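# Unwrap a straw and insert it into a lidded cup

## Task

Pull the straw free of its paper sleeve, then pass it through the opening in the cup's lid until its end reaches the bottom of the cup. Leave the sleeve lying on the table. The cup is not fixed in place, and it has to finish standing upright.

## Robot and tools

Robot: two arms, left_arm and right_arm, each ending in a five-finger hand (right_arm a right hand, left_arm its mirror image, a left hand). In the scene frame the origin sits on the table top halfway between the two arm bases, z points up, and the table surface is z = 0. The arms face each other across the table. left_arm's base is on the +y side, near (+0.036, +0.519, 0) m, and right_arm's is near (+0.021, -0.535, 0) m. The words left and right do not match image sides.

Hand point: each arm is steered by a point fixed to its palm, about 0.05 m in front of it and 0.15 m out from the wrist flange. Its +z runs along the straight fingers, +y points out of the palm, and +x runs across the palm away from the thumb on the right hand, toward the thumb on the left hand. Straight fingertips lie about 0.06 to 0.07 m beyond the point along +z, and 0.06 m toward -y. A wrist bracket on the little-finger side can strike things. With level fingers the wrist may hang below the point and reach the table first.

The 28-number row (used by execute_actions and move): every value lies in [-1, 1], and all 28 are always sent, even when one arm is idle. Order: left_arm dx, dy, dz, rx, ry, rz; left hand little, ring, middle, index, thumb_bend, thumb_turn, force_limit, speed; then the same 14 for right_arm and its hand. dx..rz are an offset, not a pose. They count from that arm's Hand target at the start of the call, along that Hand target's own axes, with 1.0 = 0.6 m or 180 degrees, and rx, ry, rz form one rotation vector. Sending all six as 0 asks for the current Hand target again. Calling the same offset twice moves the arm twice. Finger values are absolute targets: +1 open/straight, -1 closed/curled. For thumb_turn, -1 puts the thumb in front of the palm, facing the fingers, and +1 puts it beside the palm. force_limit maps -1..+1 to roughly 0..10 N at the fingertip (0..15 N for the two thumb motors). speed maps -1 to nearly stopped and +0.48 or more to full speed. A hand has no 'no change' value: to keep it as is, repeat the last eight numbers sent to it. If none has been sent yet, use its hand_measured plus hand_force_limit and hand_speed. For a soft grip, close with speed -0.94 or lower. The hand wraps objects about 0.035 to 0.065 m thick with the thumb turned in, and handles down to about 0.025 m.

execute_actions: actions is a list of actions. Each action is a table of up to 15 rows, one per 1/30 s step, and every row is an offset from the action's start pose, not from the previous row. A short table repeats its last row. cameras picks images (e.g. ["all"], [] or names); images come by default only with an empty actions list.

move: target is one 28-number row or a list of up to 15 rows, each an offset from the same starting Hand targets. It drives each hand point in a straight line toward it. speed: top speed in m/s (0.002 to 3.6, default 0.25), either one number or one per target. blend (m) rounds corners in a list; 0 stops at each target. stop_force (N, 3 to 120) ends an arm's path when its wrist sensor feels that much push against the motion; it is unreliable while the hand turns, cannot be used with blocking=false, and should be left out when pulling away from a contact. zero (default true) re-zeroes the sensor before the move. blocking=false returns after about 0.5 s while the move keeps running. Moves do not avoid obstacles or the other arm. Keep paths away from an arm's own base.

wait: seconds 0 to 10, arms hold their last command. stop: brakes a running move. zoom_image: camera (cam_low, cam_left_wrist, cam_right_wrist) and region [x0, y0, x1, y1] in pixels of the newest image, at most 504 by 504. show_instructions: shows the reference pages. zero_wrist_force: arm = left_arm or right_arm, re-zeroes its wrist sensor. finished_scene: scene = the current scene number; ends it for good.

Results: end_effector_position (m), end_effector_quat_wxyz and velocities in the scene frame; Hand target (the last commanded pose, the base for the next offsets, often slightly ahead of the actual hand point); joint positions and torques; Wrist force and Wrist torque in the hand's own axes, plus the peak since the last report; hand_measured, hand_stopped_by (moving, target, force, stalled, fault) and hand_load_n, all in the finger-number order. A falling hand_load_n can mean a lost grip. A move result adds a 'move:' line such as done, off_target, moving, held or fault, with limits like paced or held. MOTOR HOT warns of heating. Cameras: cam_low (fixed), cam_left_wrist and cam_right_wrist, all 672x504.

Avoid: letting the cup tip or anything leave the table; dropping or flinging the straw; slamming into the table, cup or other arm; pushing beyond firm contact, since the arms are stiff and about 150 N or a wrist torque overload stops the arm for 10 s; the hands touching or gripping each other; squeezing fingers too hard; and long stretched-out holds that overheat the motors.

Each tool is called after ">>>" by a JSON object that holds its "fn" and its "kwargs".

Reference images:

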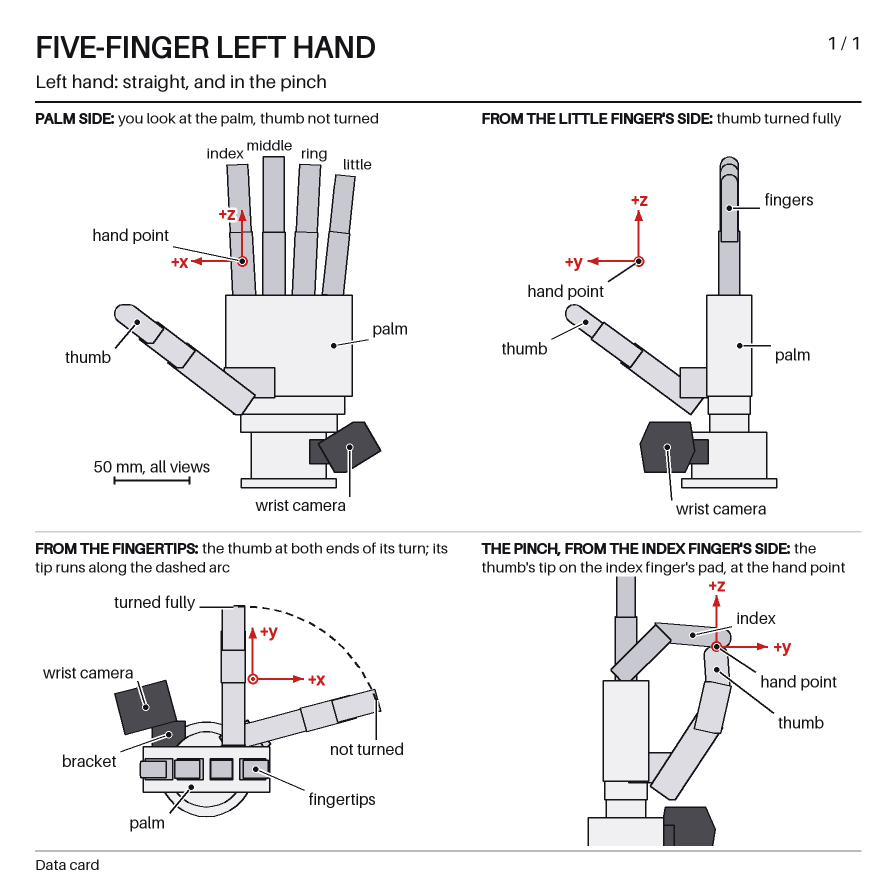

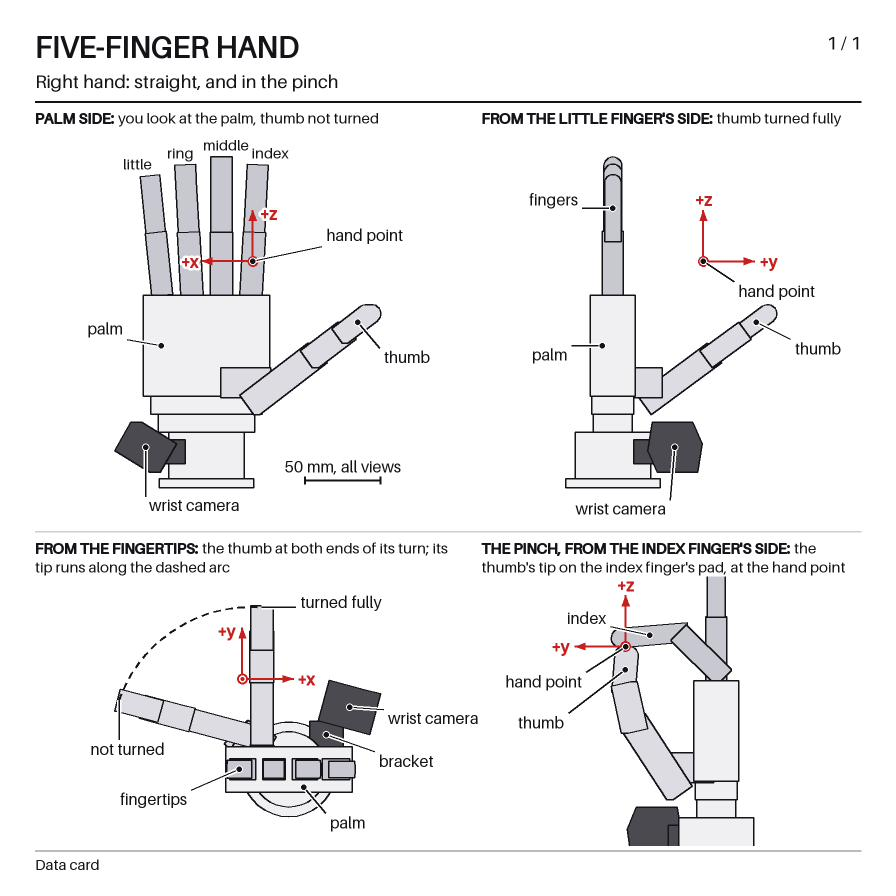

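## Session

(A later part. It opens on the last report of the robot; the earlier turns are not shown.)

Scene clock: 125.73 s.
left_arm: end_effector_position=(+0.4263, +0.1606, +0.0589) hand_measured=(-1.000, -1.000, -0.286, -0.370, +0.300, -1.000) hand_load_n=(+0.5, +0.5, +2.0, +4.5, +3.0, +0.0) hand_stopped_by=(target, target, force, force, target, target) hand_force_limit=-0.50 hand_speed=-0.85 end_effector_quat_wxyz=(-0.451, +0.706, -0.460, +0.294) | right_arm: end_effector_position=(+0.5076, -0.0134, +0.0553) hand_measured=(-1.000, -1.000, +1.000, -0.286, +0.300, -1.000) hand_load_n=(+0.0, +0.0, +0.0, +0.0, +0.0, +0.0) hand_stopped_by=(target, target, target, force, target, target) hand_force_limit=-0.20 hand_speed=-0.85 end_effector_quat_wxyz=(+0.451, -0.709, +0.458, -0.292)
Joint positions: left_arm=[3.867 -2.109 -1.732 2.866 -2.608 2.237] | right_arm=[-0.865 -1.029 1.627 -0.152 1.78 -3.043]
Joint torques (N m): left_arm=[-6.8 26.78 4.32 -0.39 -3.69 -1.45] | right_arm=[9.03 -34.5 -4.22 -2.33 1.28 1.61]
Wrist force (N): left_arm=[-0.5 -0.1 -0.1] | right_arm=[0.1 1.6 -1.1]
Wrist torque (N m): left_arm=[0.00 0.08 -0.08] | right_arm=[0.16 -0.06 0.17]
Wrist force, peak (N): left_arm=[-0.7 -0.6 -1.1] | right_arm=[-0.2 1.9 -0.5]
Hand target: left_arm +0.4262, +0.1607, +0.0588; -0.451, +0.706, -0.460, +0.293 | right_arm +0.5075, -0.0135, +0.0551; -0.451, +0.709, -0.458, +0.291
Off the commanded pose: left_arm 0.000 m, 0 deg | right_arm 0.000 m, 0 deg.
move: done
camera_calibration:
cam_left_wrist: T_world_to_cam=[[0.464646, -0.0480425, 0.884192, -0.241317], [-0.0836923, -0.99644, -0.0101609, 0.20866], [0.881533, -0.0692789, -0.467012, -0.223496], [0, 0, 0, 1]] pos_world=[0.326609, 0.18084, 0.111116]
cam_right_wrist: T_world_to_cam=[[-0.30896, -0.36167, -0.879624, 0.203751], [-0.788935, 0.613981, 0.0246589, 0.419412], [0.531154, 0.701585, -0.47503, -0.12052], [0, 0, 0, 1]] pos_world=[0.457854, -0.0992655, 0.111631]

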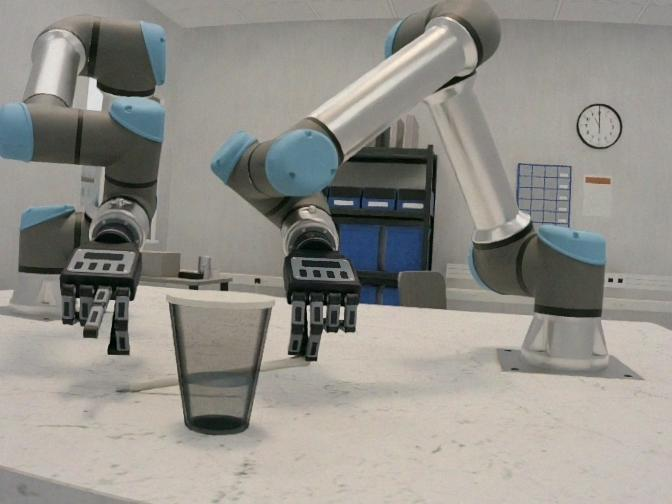

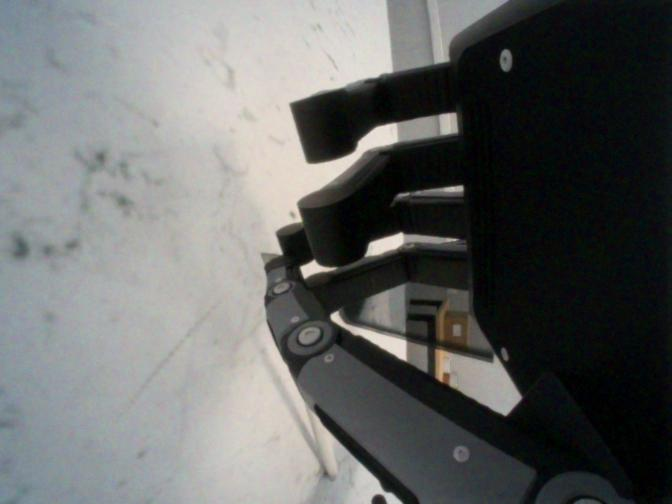

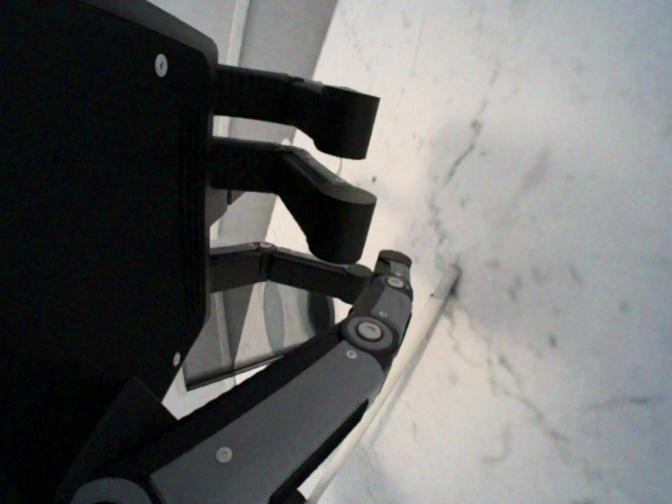

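>>> {"fn": "move", "kwargs": {"target": [0,0.0585,0.0272,0,0,0,-1,-1,-0.7,-0.7,0.3,-1,-0.5,-0.85,0,0,0,0.0833,0,0,-1,-1,1,0.05,0,-1,-0.2,0.3], "speed": 0.08}}

>>> {"fn": "move", "kwargs": {"target": [0,0,0,0,0,0,-1,-1,0.05,0.05,0.3,-1,-0.5,-0.3,0,0,0,0,0,0,-1,-1,1,0.05,0,-1,-0.2,0.3]}}

>>> {"fn": "move", "kwargs": {"target": [0,-0.0585,-0.0272,0.0833,0,0,-1,-1,0.05,0.05,0,-1,-0.5,0.3,0,0,0,0,0,0,-1,-1,1,0.05,0,-1,-0.2,0.3], "speed": 0.15, "cameras": ["all"]}}

Scene clock: 140.07 s.
left_arm: end_effector_position=(+0.4262, +0.1608, +0.0200) hand_measured=(-1.000, -1.000, -0.286, -0.370, +0.300, -1.000) hand_load_n=(+0.0, +0.5, +1.5, +4.0, +2.0, +0.0) hand_stopped_by=(target, target, force, force, target, target) hand_force_limit=-0.50 hand_speed=-0.85 end_effector_quat_wxyz=(-0.451, +0.706, -0.460, +0.293) | right_arm: end_effector_position=(+0.5074, -0.0135, +0.0550) hand_measured=(-1.000, -1.000, +1.000, +0.050, +0.000, -1.000) hand_load_n=(+0.0, +0.0, +0.0, +0.0, +0.0, +0.0) hand_stopped_by=(target, target, target, target, target, target) hand_force_limit=-0.20 hand_speed=0.30 end_effector_quat_wxyz=(+0.540, -0.644, +0.416, -0.349)
Joint positions: left_arm=[3.867 -2.172 -1.755 2.95 -2.608 2.237] | right_arm=[-0.848 -1.058 1.841 -0.602 1.815 -3.098]
Joint torques (N m): left_arm=[6.98 39.92 5.62 -3.95 -1.3 1.78] | right_arm=[-4.03 -31.96 -25.49 -2.62 -1.8 2.21]
Wrist force (N): left_arm=[-0.1 -8.5 -3.3] | right_arm=[-0.4 1.7 -0.9]
Wrist torque (N m): left_arm=[-0.06 0.05 -0.04] | right_arm=[0.13 0.01 0.22]
Wrist force, peak (N): left_arm=[-0.2 -9.6 -3.4] | right_arm=[-0.1 1.6 -1.3]
Hand target: left_arm +0.4262, +0.1607, +0.0201; -0.451, +0.706, -0.460, +0.293 | right_arm +0.5075, -0.0135, +0.0551; -0.540, +0.644, -0.416, +0.349
Off the commanded pose: left_arm 0.000 m, 0 deg | right_arm 0.000 m, 0 deg.
move: done

Scene clock: 140.57 s.
left_arm: end_effector_position=(+0.4262, +0.1608, +0.0200) hand_measured=(-1.000, -1.000, +0.050, +0.050, +0.300, -1.000) hand_load_n=(+0.0, +0.0, +0.0, +0.0, +0.0, +0.0) hand_stopped_by=(target, target, target, target, target, target) hand_force_limit=-0.50 hand_speed=-0.30 end_effector_quat_wxyz=(-0.451, +0.706, -0.460, +0.293) | right_arm: end_effector_position=(+0.5075, -0.0135, +0.0551) hand_measured=(-1.000, -1.000, +1.000, +0.050, +0.000, -1.000) hand_load_n=(+0.0, +0.0, +0.0, +0.0, +0.5, +0.0) hand_stopped_by=(target, target, target, target, target, target) hand_force_limit=-0.20 hand_speed=0.30 end_effector_quat_wxyz=(+0.540, -0.644, +0.416, -0.349)
Joint positions: left_arm=[3.867 -2.172 -1.755 2.95 -2.608 2.237] | right_arm=[-0.848 -1.057 1.841 -0.602 1.815 -3.098]
Joint torques (N m): left_arm=[5.96 42.76 15.96 -2.37 -0.25 1.06] | right_arm=[-4.42 -31.35 -26.72 -2.87 -1.82 2.24]
Wrist force (N): left_arm=[-0.7 0.3 -0.1] | right_arm=[-0.3 1.5 -1.1]
Wrist torque (N m): left_arm=[0.07 0.11 -0.12] | right_arm=[0.12 0.00 0.22]
Wrist force, peak (N): left_arm=[0.0 -8.0 -3.1] | right_arm=[-0.4 1.6 -1.1]
Hand target: left_arm +0.4262, +0.1607, +0.0201; -0.451, +0.706, -0.460, +0.293 | right_arm +0.5075, -0.0135, +0.0551; -0.540, +0.644, -0.416, +0.349
Off the commanded pose: left_arm 0.000 m, 0 deg | right_arm 0.000 m, 0 deg.
move: done

Scene clock: 141.93 s.
left_arm: end_effector_position=(+0.4261, +0.1607, +0.0588) hand_measured=(-1.000, -1.000, +0.050, +0.050, +0.000, -1.000) hand_load_n=(+0.0, +0.0, +0.0, +0.0, +0.0, +0.0) hand_stopped_by=(target, target, target, target, target, target) hand_force_limit=-0.50 hand_speed=0.30 end_effector_quat_wxyz=(-0.539, +0.642, -0.418, +0.351) | right_arm: end_effector_position=(+0.5075, -0.0135, +0.0551) hand_measured=(-1.000, -1.000, +1.000, +0.050, +0.000, -1.000) hand_load_n=(+0.5, +0.0, +0.0, +0.0, +0.5, +0.0) hand_stopped_by=(target, target, target, target, target, target) hand_force_limit=-0.20 hand_speed=0.30 end_effector_quat_wxyz=(+0.540, -0.644, +0.416, -0.349)
Joint positions: left_arm=[3.791 -2.122 -1.825 3.319 -2.844 2.535] | right_arm=[-0.848 -1.057 1.841 -0.602 1.815 -3.098]
Joint torques (N m): left_arm=[6.02 25.92 25.71 0.18 -3.31 1.66] | right_arm=[-5.54 -33.03 -26.96 -3.01 -1.74 1.9]
Wrist force (N): left_arm=[-0.9 -0.3 -0.5] | right_arm=[-0.3 1.5 -0.9]
Wrist torque (N m): left_arm=[-0.01 0.11 -0.08] | right_arm=[0.10 0.00 0.21]
Wrist force, peak (N): left_arm=[-0.7 -0.2 -1.0] | right_arm=[0.1 1.9 -1.1]
Hand target: left_arm +0.4262, +0.1607, +0.0588; -0.539, +0.642, -0.418, +0.351 | right_arm +0.5075, -0.0135, +0.0551; -0.540, +0.644, -0.416, +0.349
Off the commanded pose: left_arm 0.000 m, 0 deg | right_arm 0.000 m, 0 deg.
move: done
camera_calibration:
cam_left_wrist: T_world_to_cam=[[0.243229, -0.146408, 0.958856, -0.135381], [-0.066606, -0.98873, -0.134074, 0.207499], [0.967679, -0.0312547, -0.25024, -0.278934], [0, 0, 0, 1]] pos_world=[0.316668, 0.176622, 0.0878307]
cam_right_wrist: T_world_to_cam=[[-0.0884309, -0.262284, -0.96093, 0.0974103], [-0.780243, 0.617931, -0.0968602, 0.42169], [0.619193, 0.741194, -0.25929, -0.176457], [0, 0, 0, 1]] pos_world=[0.446895, -0.104237, 0.0886961]

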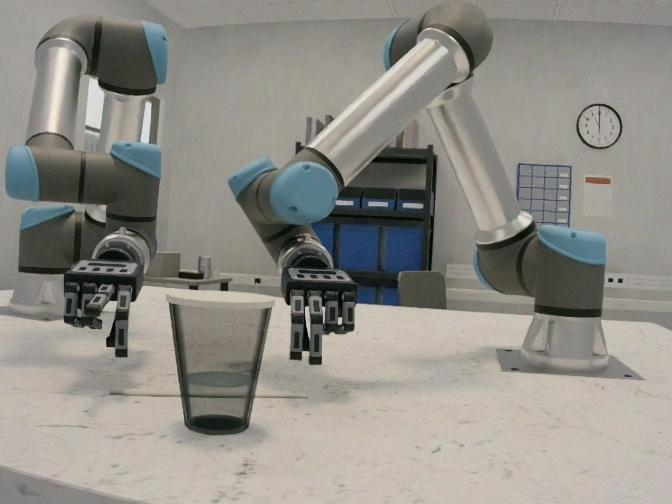

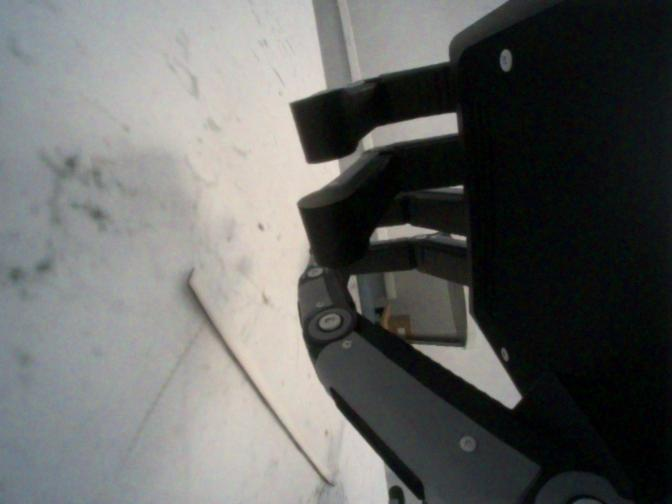

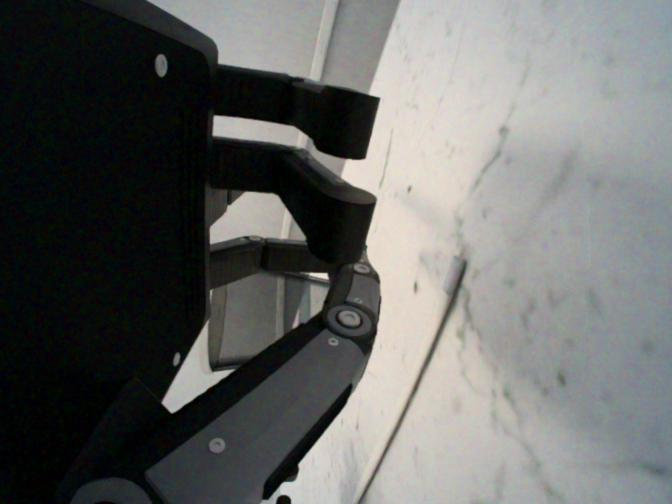

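>>> {"fn": "move", "kwargs": {"target": [-0.0023,0.0585,-0.0165,0,0,0,-1,-1,0.05,0.05,0,-1,-0.5,0.3,0.0062,0.057,-0.0055,0,0,0,-1,-1,1,0.05,0,-1,-0.2,0.3], "speed": 0.08, "cameras": ["all"]}}

>>> {"fn": "zoom_image", "kwargs": {"camera": "cam_right_wrist", "region": [310, 180, 510, 380]}}

>>> {"fn": "zoom_image", "kwargs": {"camera": "cam_left_wrist", "region": [170, 180, 370, 380]}}

>>> {"fn": "zoom_image", "kwargs": {"camera": "cam_low", "region": [80, 320, 340, 420]}}

Scene clock: 153.27 s.
left_arm: end_effector_position=(+0.4112, +0.1555, +0.0260) hand_measured=(-1.000, -1.000, +0.050, +0.050, +0.000, -1.000) hand_load_n=(+0.0, +0.0, +0.0, +0.0, +0.5, +0.0) hand_stopped_by=(target, target, target, target, target, target) hand_force_limit=-0.50 hand_speed=0.30 end_effector_quat_wxyz=(-0.539, +0.642, -0.418, +0.351) | right_arm: end_effector_position=(+0.5006, -0.0208, +0.0219) hand_measured=(-1.000, -1.000, +1.000, +0.050, +0.000, -1.000) hand_load_n=(+0.0, +0.0, +0.0, +0.0, +0.0, +0.0) hand_stopped_by=(target, target, target, target, target, target) hand_force_limit=-0.20 hand_speed=0.30 end_effector_quat_wxyz=(+0.540, -0.644, +0.416, -0.349)
Joint positions: left_arm=[3.756 -2.198 -1.822 3.319 -2.871 2.459] | right_arm=[-0.851 -1.015 1.888 -0.692 1.812 -3.098]
Joint torques (N m): left_arm=[5.67 34.06 14.08 -0.26 1.33 1.02] | right_arm=[0.13 -43.86 -25.71 -1.44 -0.39 -1.83]
Wrist force (N): left_arm=[-1.1 -0.3 -0.5] | right_arm=[-0.4 1.5 -0.7]
Wrist torque (N m): left_arm=[-0.02 0.14 -0.17] | right_arm=[0.11 0.02 0.24]
Wrist force, peak (N): left_arm=[-1.0 0.8 -0.8] | right_arm=[-0.4 2.6 -0.9]
Hand target: left_arm +0.4112, +0.1556, +0.0259; -0.539, +0.642, -0.418, +0.351 | right_arm +0.5006, -0.0207, +0.0220; -0.540, +0.644, -0.416, +0.349
Off the commanded pose: left_arm 0.000 m, 0 deg | right_arm 0.000 m, 0 deg.
move: done
camera_calibration:
cam_left_wrist: T_world_to_cam=[[0.243062, -0.146544, 0.958877, -0.100971], [-0.0664239, -0.988717, -0.134266, 0.196915], [0.967734, -0.0310573, -0.250054, -0.272851], [0, 0, 0, 1]] pos_world=[0.301669, 0.171423, 0.0550307]
cam_right_wrist: T_world_to_cam=[[-0.0886679, -0.262463, -0.96086, 0.0630627], [-0.780304, 0.617869, -0.0967675, 0.417616], [0.619083, 0.741182, -0.259586, -0.175319], [0, 0, 0, 1]] pos_world=[0.439995, -0.111537, 0.0554957]

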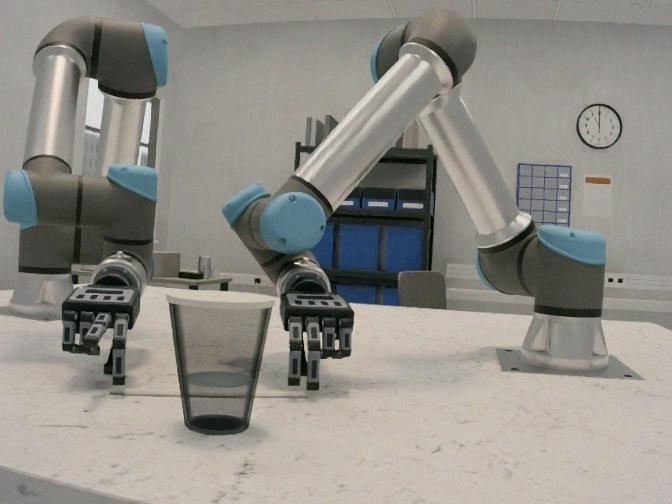

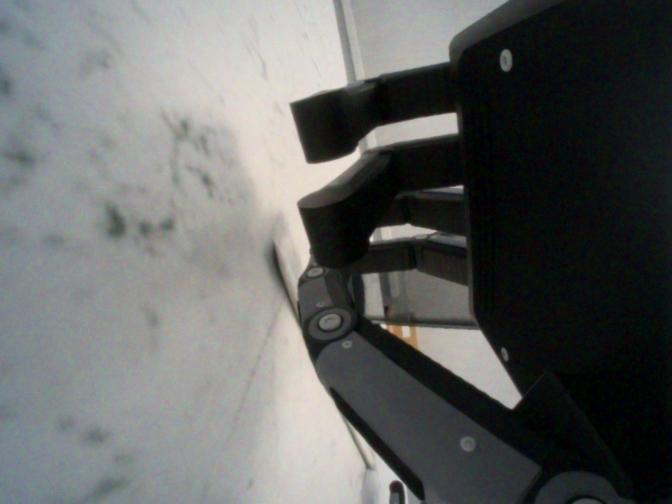

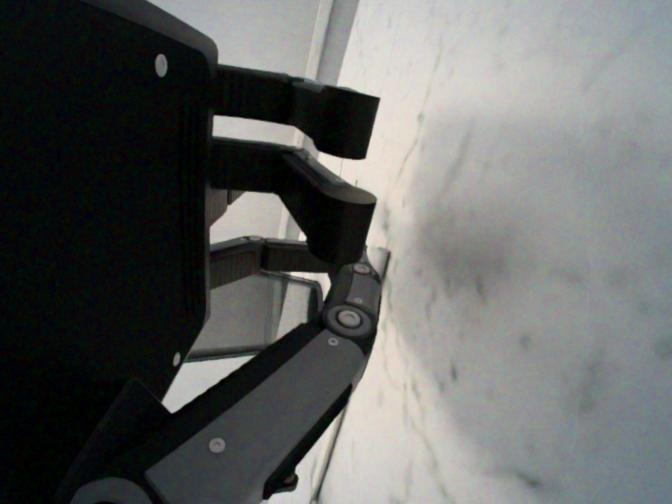

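Scaled by 2.520 from the camera's 672x504 image, which has a finer 960x720 frame.

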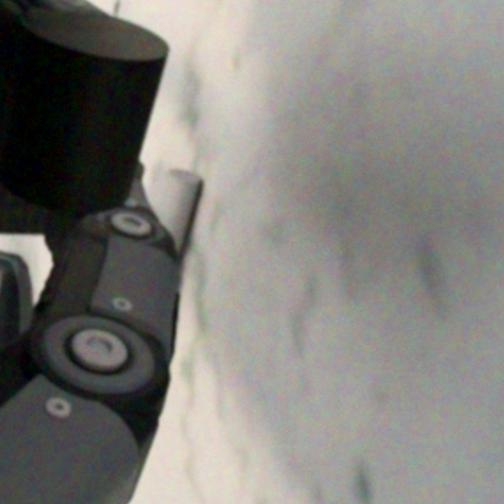

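Scaled by 2.520 from the camera's 672x504 image, which has a finer 960x720 frame.

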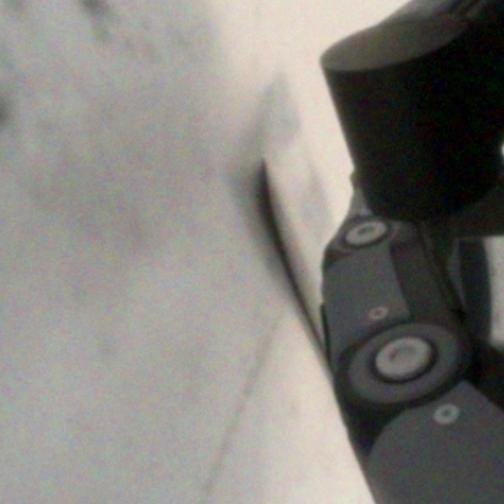

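Scaled by 1.938 from the camera's 672x504 image, which has a finer 960x720 frame.

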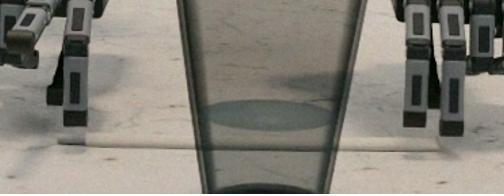

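>>> {"fn": "move", "kwargs": {"target": [0,0.0185,0,0,0,0,-1,-1,0.0,0.0,0,-1,-0.5,0.3,0,0.018,0.0035,0,0,0,-1,-1,1,0.0,0,-1,-0.2,0.3], "speed": 0.015, "stop_force": 3}}

>>> {"fn": "move", "kwargs": {"target": [0,0.005,0.001,0,0,0,-1,-1,-0.7,-0.7,0,-1,-0.5,-0.8,0,0.005,0.001,0,0,0,-1,-1,1,-0.7,0,-1,-0.2,-0.8], "speed": 0.003, "stop_force": 8, "cameras": ["all"]}}

>>> {"fn": "zoom_image", "kwargs": {"camera": "cam_right_wrist", "region": [310, 180, 510, 380]}}

>>> {"fn": "zoom_image", "kwargs": {"camera": "cam_left_wrist", "region": [170, 180, 370, 380]}}

>>> {"fn": "zoom_image", "kwargs": {"camera": "cam_low", "region": [80, 320, 340, 420]}}

Scene clock: 166.17 s.
left_arm: end_effector_position=(+0.4094, +0.1548, +0.0150) hand_measured=(-1.000, -1.000, +0.000, +0.000, +0.000, -1.000) hand_load_n=(+0.0, +0.0, +0.0, +0.0, +0.5, +0.5) hand_stopped_by=(target, target, target, target, target, target) hand_force_limit=-0.50 hand_speed=0.30 end_effector_quat_wxyz=(-0.539, +0.642, -0.418, +0.351) | right_arm: end_effector_position=(+0.5008, -0.0206, +0.0109) hand_measured=(-1.000, -1.000, +1.000, +0.000, +0.000, -1.000) hand_load_n=(+0.0, +0.0, +0.0, +0.0, +0.0, +0.0) hand_stopped_by=(target, target, target, target, target, target) hand_force_limit=-0.20 hand_speed=0.30 end_effector_quat_wxyz=(+0.540, -0.644, +0.416, -0.349)
Joint positions: left_arm=[3.752 -2.222 -1.822 3.332 -2.875 2.448] | right_arm=[-0.851 -0.993 1.891 -0.717 1.812 -3.098]
Joint torques (N m): left_arm=[6.88 45.17 23.72 -3.51 -0.21 1.89] | right_arm=[-6.73 -48.69 -12.56 0.7 -2.08 -0.37]
Wrist force (N): left_arm=[-1.0 0.0 -0.3] | right_arm=[-0.6 1.6 -0.6]
Wrist torque (N m): left_arm=[0.03 0.12 -0.10] | right_arm=[0.12 0.05 0.22]
Wrist force, peak (N): left_arm=[-1.1 0.1 -0.5] | right_arm=[-0.4 1.8 -0.9]
Hand target: left_arm +0.4094, +0.1548, +0.0150; -0.539, +0.642, -0.418, +0.351 | right_arm +0.5008, -0.0206, +0.0110; -0.540, +0.644, -0.416, +0.349
Off the commanded pose: left_arm 0.000 m, 0 deg | right_arm 0.000 m, 0 deg.
move: done

Scene clock: 167.17 s.
left_arm: end_effector_position=(+0.4094, +0.1548, +0.0148) hand_measured=(-1.000, -1.000, -0.052, -0.238, +0.000, -1.000) hand_load_n=(+0.0, +0.0, +5.0, +5.0, +1.0, +0.0) hand_stopped_by=(target, target, force, force, target, target) hand_force_limit=-0.50 hand_speed=-0.80 end_effector_quat_wxyz=(-0.539, +0.642, -0.418, +0.351) | right_arm: end_effector_position=(+0.5009, -0.0205, +0.0104) hand_measured=(-1.000, -1.000, +1.000, -0.126, +0.000, -1.000) hand_load_n=(+0.0, +0.0, +0.0, +4.5, +0.0, +0.0) hand_stopped_by=(target, target, target, force, target, target) hand_force_limit=-0.20 hand_speed=-0.80 end_effector_quat_wxyz=(+0.540, -0.644, +0.416, -0.349)
Joint positions: left_arm=[3.752 -2.222 -1.822 3.333 -2.875 2.449] | right_arm=[-0.851 -0.992 1.891 -0.719 1.812 -3.098]
Joint torques (N m): left_arm=[1.16 40.42 17.62 -3.51 0.44 1.3] | right_arm=[-6.28 -45.34 -3.92 2.87 -2.33 -0.63]
Wrist force (N): left_arm=[-0.4 -8.5 1.4] | right_arm=[-0.6 -7.8 0.3]
Wrist torque (N m): left_arm=[0.19 0.15 0.08] | right_arm=[-0.05 0.06 0.16]
Wrist force, peak (N): left_arm=[-1.0 -12.0 0.4] | right_arm=[-0.7 -10.8 -0.2]
Hand target: left_arm +0.4094, +0.1548, +0.0148; -0.539, +0.642, -0.418, +0.351 (not the last commanded pose) | right_arm +0.5009, -0.0205, +0.0104; -0.540, +0.644, -0.416, +0.349 (not the last commanded pose)
Off the commanded pose: left_arm 0.003 m, 0 deg | right_arm 0.003 m, 0 deg.
move: contact (left_arm, right_arm)
camera_calibration:
cam_left_wrist: T_world_to_cam=[[0.243068, -0.14633, 0.958908, -0.0899607], [-0.0662682, -0.988751, -0.134086, 0.194557], [0.967743, -0.0309531, -0.250031, -0.274049], [0, 0, 0, 1]] pos_world=[0.299969, 0.170722, 0.0438307]
cam_right_wrist: T_world_to_cam=[[-0.0881577, -0.262102, -0.961005, 0.0519145], [-0.780223, 0.617941, -0.0969618, 0.416594], [0.619258, 0.74125, -0.258974, -0.178734], [0, 0, 0, 1]] pos_world=[0.440295, -0.111337, 0.0439964]

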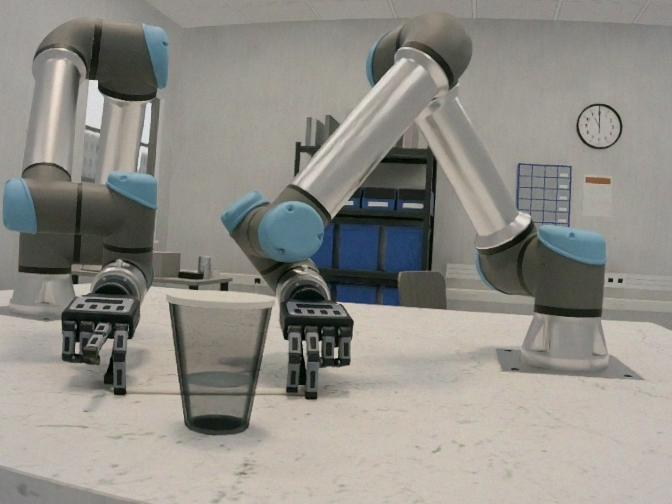

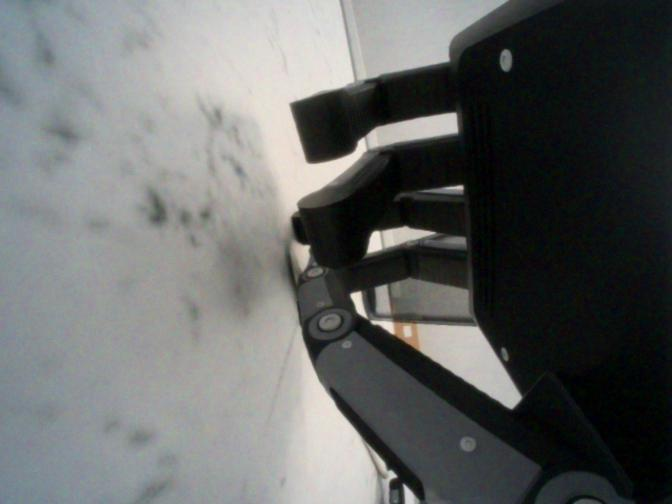

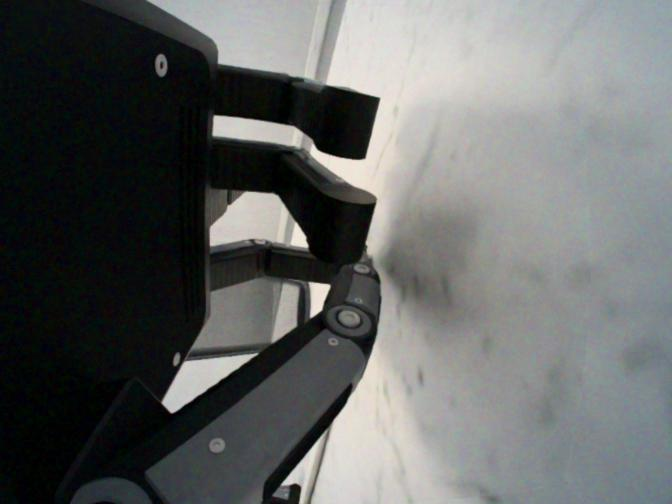

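Scaled by 2.520 from the camera's 672x504 image, which has a finer 960x720 frame.

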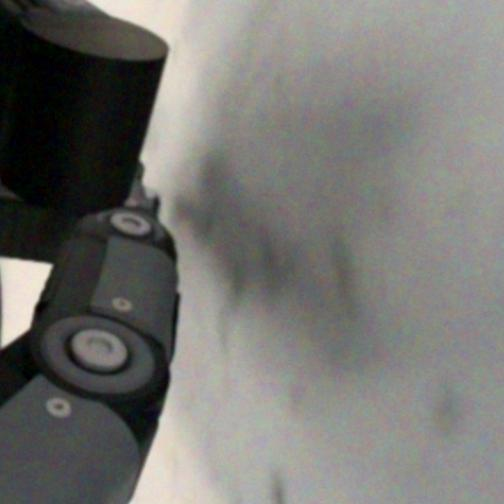

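Scaled by 2.520 from the camera's 672x504 image, which has a finer 960x720 frame.

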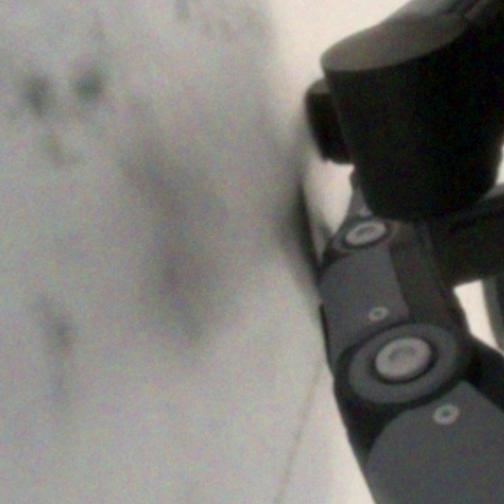

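Scaled by 1.938 from the camera's 672x504 image, which has a finer 960x720 frame.

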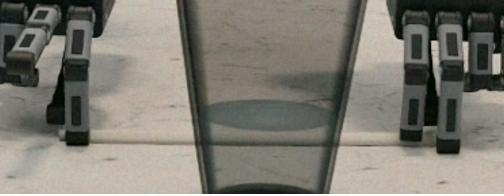

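>>> {"fn": "move", "kwargs": {"target": [0,-0.002,0,0,0,0,-1,-1,-0.75,-0.75,0,-1,-0.4,-0.85,0,-0.001,0,0,0,0,-1,-1,1,-0.75,0,-1,-0.1,-0.85], "speed": 0.02}}

>>> {"fn": "move", "kwargs": {"target": [0,-0.001,0,0,0,0,-1,-1,-0.8,-0.8,0,-1,-0.4,-0.85,0,-0.001,0,0,0,0,-1,-1,1,-0.8,0,-1,-0.1,-0.85], "speed": 0.02, "cameras": ["all"]}}

>>> {"fn": "zoom_image", "kwargs": {"camera": "cam_right_wrist", "region": [310, 180, 510, 380]}}

>>> {"fn": "zoom_image", "kwargs": {"camera": "cam_left_wrist", "region": [170, 180, 370, 380]}}

>>> {"fn": "zoom_image", "kwargs": {"camera": "cam_low", "region": [80, 320, 340, 420]}}

Scene clock: 172.63 s.
left_arm: end_effector_position=(+0.4096, +0.1549, +0.0160) hand_measured=(-1.000, -1.000, -0.052, -0.238, +0.000, -1.000) hand_load_n=(+0.0, +0.0, +0.0, +5.0, +1.0, -0.5) hand_stopped_by=(target, target, force, force, target, target) hand_force_limit=-0.40 hand_speed=-0.85 end_effector_quat_wxyz=(-0.539, +0.642, -0.418, +0.351) | right_arm: end_effector_position=(+0.5010, -0.0205, +0.0110) hand_measured=(-1.000, -1.000, +1.000, -0.138, +0.000, -1.000) hand_load_n=(+0.0, +0.0, +0.0, +0.5, +0.0, +0.0) hand_stopped_by=(target, target, target, force, target, target) hand_force_limit=-0.10 hand_speed=-0.85 end_effector_quat_wxyz=(+0.540, -0.644, +0.416, -0.349)
Joint positions: left_arm=[3.752 -2.22 -1.822 3.331 -2.874 2.45] | right_arm=[-0.851 -0.993 1.89 -0.717 1.812 -3.098]
Joint torques (N m): left_arm=[7.19 40.68 -0.29 -3.1 1.16 1.42] | right_arm=[-7.17 -48.08 -24.59 -0.25 -2 -1.48]
Wrist force (N): left_arm=[-0.5 -0.4 -0.6] | right_arm=[-0.4 0.4 -0.5]
Wrist torque (N m): left_arm=[-0.02 0.04 -0.13] | right_arm=[0.07 0.03 0.22]
Wrist force, peak (N): left_arm=[-1.1 -9.6 1.1] | right_arm=[-0.9 -8.9 0.2]
Hand target: left_arm +0.4096, +0.1549, +0.0160; -0.539, +0.642, -0.418, +0.351 | right_arm +0.5010, -0.0205, +0.0110; -0.540, +0.644, -0.416, +0.349
Off the commanded pose: left_arm 0.000 m, 0 deg | right_arm 0.000 m, 0 deg.
move: done

Scene clock: 173.33 s.
left_arm: end_effector_position=(+0.4097, +0.1549, +0.0166) hand_measured=(-1.000, -1.000, -0.230, -0.238, +0.000, -1.000) hand_load_n=(+0.0, +0.5, +5.0, +4.0, +1.5, +0.0) hand_stopped_by=(target, target, force, force, target, target) hand_force_limit=-0.40 hand_speed=-0.85 end_effector_quat_wxyz=(-0.539, +0.642, -0.418, +0.351) | right_arm: end_effector_position=(+0.5011, -0.0205, +0.0116) hand_measured=(-1.000, -1.000, +1.000, -0.246, +0.000, -1.000) hand_load_n=(+0.0, +0.0, +0.0, +8.5, +1.5, -0.5) hand_stopped_by=(target, target, target, force, target, target) hand_force_limit=-0.10 hand_speed=-0.85 end_effector_quat_wxyz=(+0.540, -0.644, +0.416, -0.349)
Joint positions: left_arm=[3.753 -2.218 -1.822 3.331 -2.874 2.45] | right_arm=[-0.851 -0.994 1.89 -0.716 1.812 -3.098]
Joint torques (N m): left_arm=[7.14 42.66 -0.35 -3.33 1.25 1.57] | right_arm=[-6.19 -48.55 -24.79 0.06 -2.03 -1.88]
Wrist force (N): left_arm=[-1.0 0.0 -0.6] | right_arm=[-0.4 1.6 -0.8]
Wrist torque (N m): left_arm=[0.04 0.13 -0.18] | right_arm=[0.13 0.03 0.24]
Wrist force, peak (N): left_arm=[-1.2 -0.2 -0.3] | right_arm=[-0.5 1.6 -0.9]
Hand target: left_arm +0.4097, +0.1549, +0.0166; -0.539, +0.642, -0.418, +0.351 | right_arm +0.5011, -0.0205, +0.0116; -0.540, +0.644, -0.416, +0.349
Off the commanded pose: left_arm 0.000 m, 0 deg | right_arm 0.000 m, 0 deg.
move: done
camera_calibration:
cam_left_wrist: T_world_to_cam=[[0.243066, -0.146354, 0.958905, -0.0917402], [-0.0662743, -0.988748, -0.13411, 0.194919], [0.967743, -0.0309532, -0.250031, -0.273887], [0, 0, 0, 1]] pos_world=[0.300269, 0.170822, 0.0456307]
cam_right_wrist: T_world_to_cam=[[-0.0880988, -0.26203, -0.96103, 0.0530948], [-0.780217, 0.617948, -0.0969634, 0.416803], [0.619274, 0.741269, -0.258881, -0.17863], [0, 0, 0, 1]] pos_world=[0.440495, -0.111237, 0.0451966]

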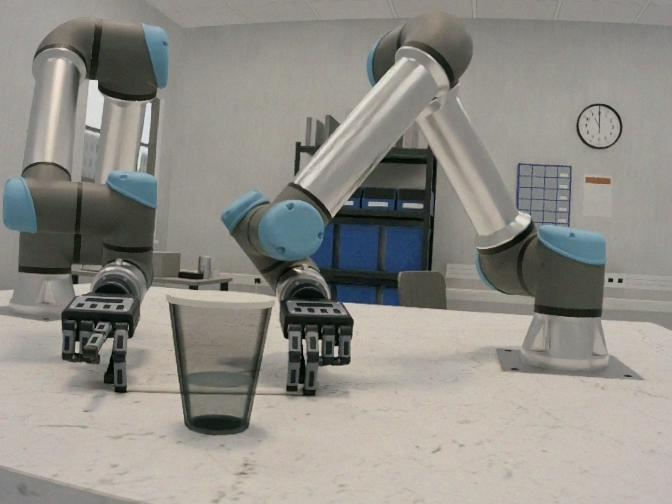

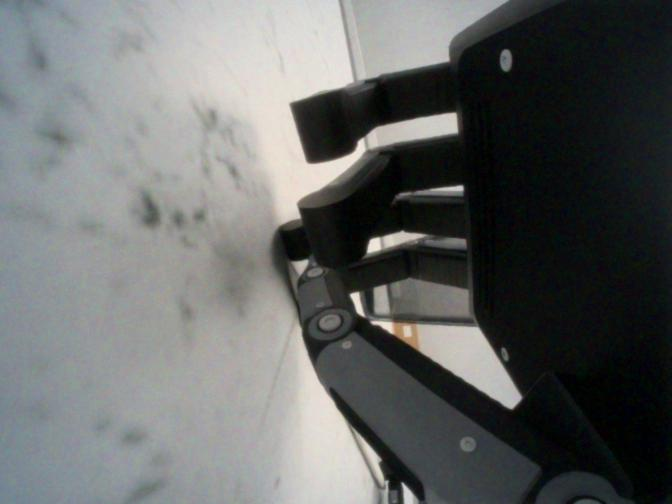

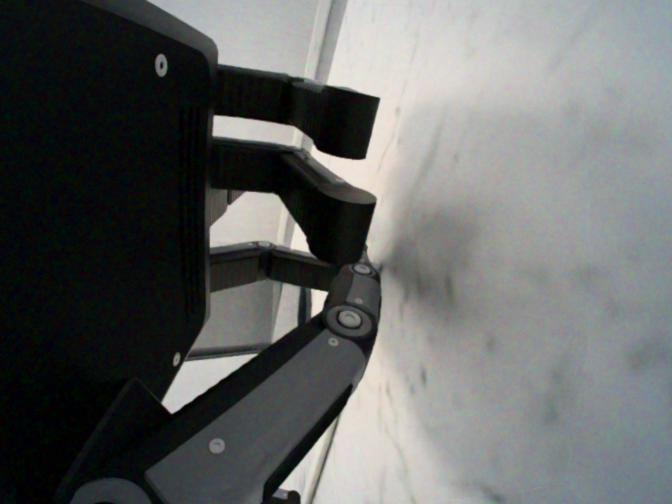

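Scaled by 2.520 from the camera's 672x504 image, which has a finer 960x720 frame.

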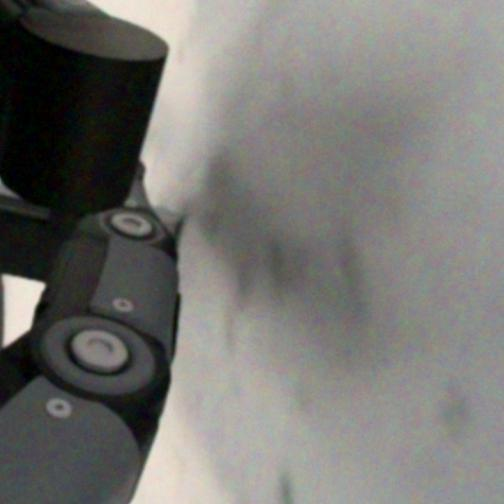

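Scaled by 2.520 from the camera's 672x504 image, which has a finer 960x720 frame.

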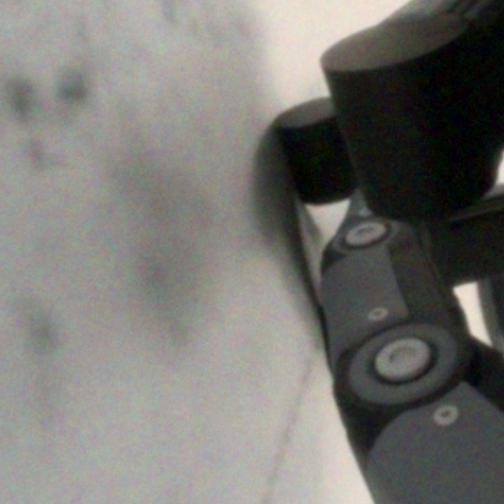

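Scaled by 1.938 from the camera's 672x504 image, which has a finer 960x720 frame.

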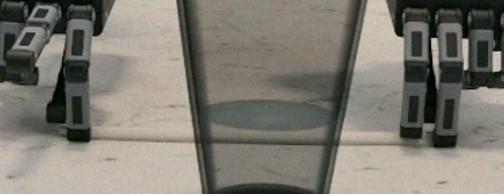

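>>> {"fn": "move", "kwargs": {"target": [0,-0.0492,-0.0087,0,0,0,-1,-1,-0.8,-0.8,0,-1,-0.4,-0.85,0,-0.0492,-0.0087,0,0,0,-1,-1,1,-0.8,0,-1,-0.1,-0.85], "speed": 0.04, "cameras": ["all"]}}

>>> {"fn": "zoom_image", "kwargs": {"camera": "cam_right_wrist", "region": [310, 180, 510, 380]}}

>>> {"fn": "zoom_image", "kwargs": {"camera": "cam_low", "region": [80, 310, 340, 410]}}

Scene clock: 177.03 s.
left_arm: end_effector_position=(+0.4097, +0.1549, +0.0466) hand_measured=(-1.000, -1.000, -0.230, -0.238, +0.000, -1.000) hand_load_n=(+0.0, +0.0, +5.0, +4.5, +1.0, +0.0) hand_stopped_by=(target, target, force, force, target, target) hand_force_limit=-0.40 hand_speed=-0.85 end_effector_quat_wxyz=(-0.539, +0.642, -0.418, +0.351) | right_arm: end_effector_position=(+0.5012, -0.0204, +0.0417) hand_measured=(-1.000, -1.000, +1.000, -0.246, +0.000, -1.000) hand_load_n=(+0.0, +0.0, +0.0, +8.5, +1.5, +0.0) hand_stopped_by=(target, target, target, force, target, target) hand_force_limit=-0.10 hand_speed=-0.85 end_effector_quat_wxyz=(+0.540, -0.643, +0.416, -0.349)
Joint positions: left_arm=[3.753 -2.163 -1.813 3.266 -2.874 2.45] | right_arm=[-0.851 -1.05 1.877 -0.647 1.812 -3.098]
Joint torques (N m): left_arm=[-7.37 27.29 16.41 0.1 -3.43 -1.24] | right_arm=[-4.94 -30.54 -9.58 -2.96 -1.19 -1.62]
Wrist force (N): left_arm=[-0.9 0.0 -0.2] | right_arm=[-0.2 1.3 -0.9]
Wrist torque (N m): left_arm=[0.01 0.13 -0.13] | right_arm=[0.09 0.00 0.25]
Wrist force, peak (N): left_arm=[-1.1 -0.2 -0.5] | right_arm=[-0.7 2.0 -0.8]
Hand target: left_arm +0.4097, +0.1549, +0.0466; -0.539, +0.642, -0.418, +0.351 | right_arm +0.5011, -0.0205, +0.0416; -0.540, +0.644, -0.416, +0.349
Off the commanded pose: left_arm 0.000 m, 0 deg | right_arm 0.000 m, 0 deg.
move: done
camera_calibration:
cam_left_wrist: T_world_to_cam=[[0.242968, -0.146231, 0.958949, -0.120517], [-0.0663273, -0.988763, -0.133972, 0.198852], [0.967764, -0.0310535, -0.249937, -0.266385], [0, 0, 0, 1]] pos_world=[0.300269, 0.170721, 0.0756307]
cam_right_wrist: T_world_to_cam=[[-0.0879809, -0.261886, -0.96108, 0.0820249], [-0.780205, 0.617963, -0.0969666, 0.419734], [0.619306, 0.741308, -0.258694, -0.170997], [0, 0, 0, 1]] pos_world=[0.440595, -0.111138, 0.0752968]

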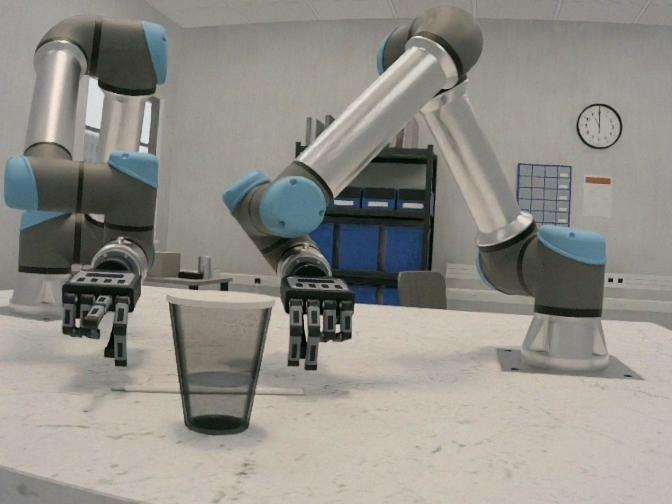

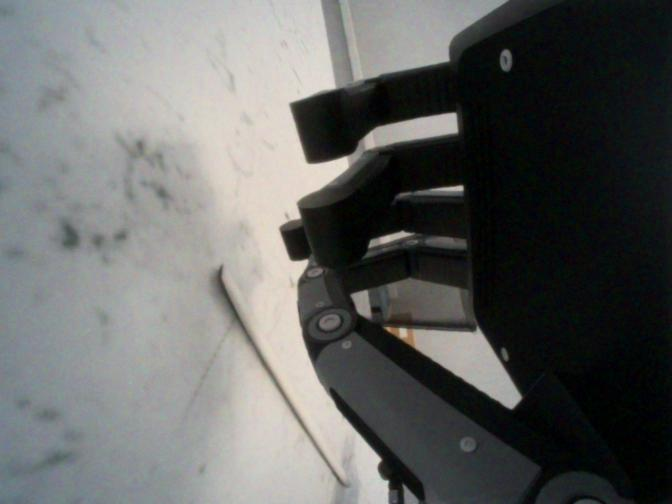

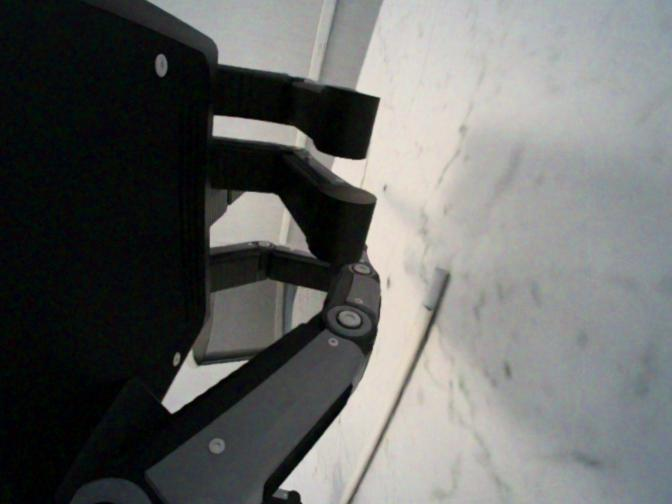

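Scaled by 2.520 from the camera's 672x504 image, which has a finer 960x720 frame.

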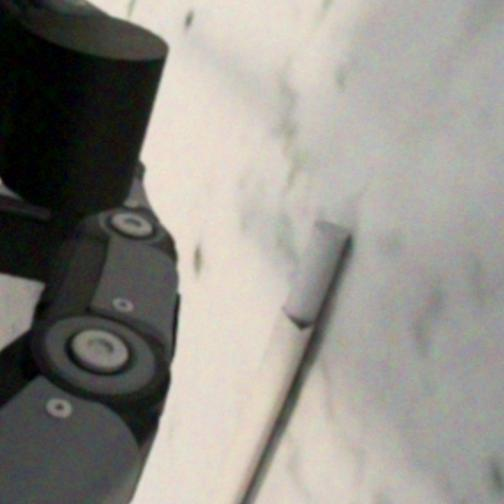

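Scaled by 1.938 from the camera's 672x504 image, which has a finer 960x720 frame.

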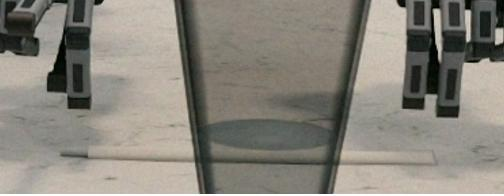

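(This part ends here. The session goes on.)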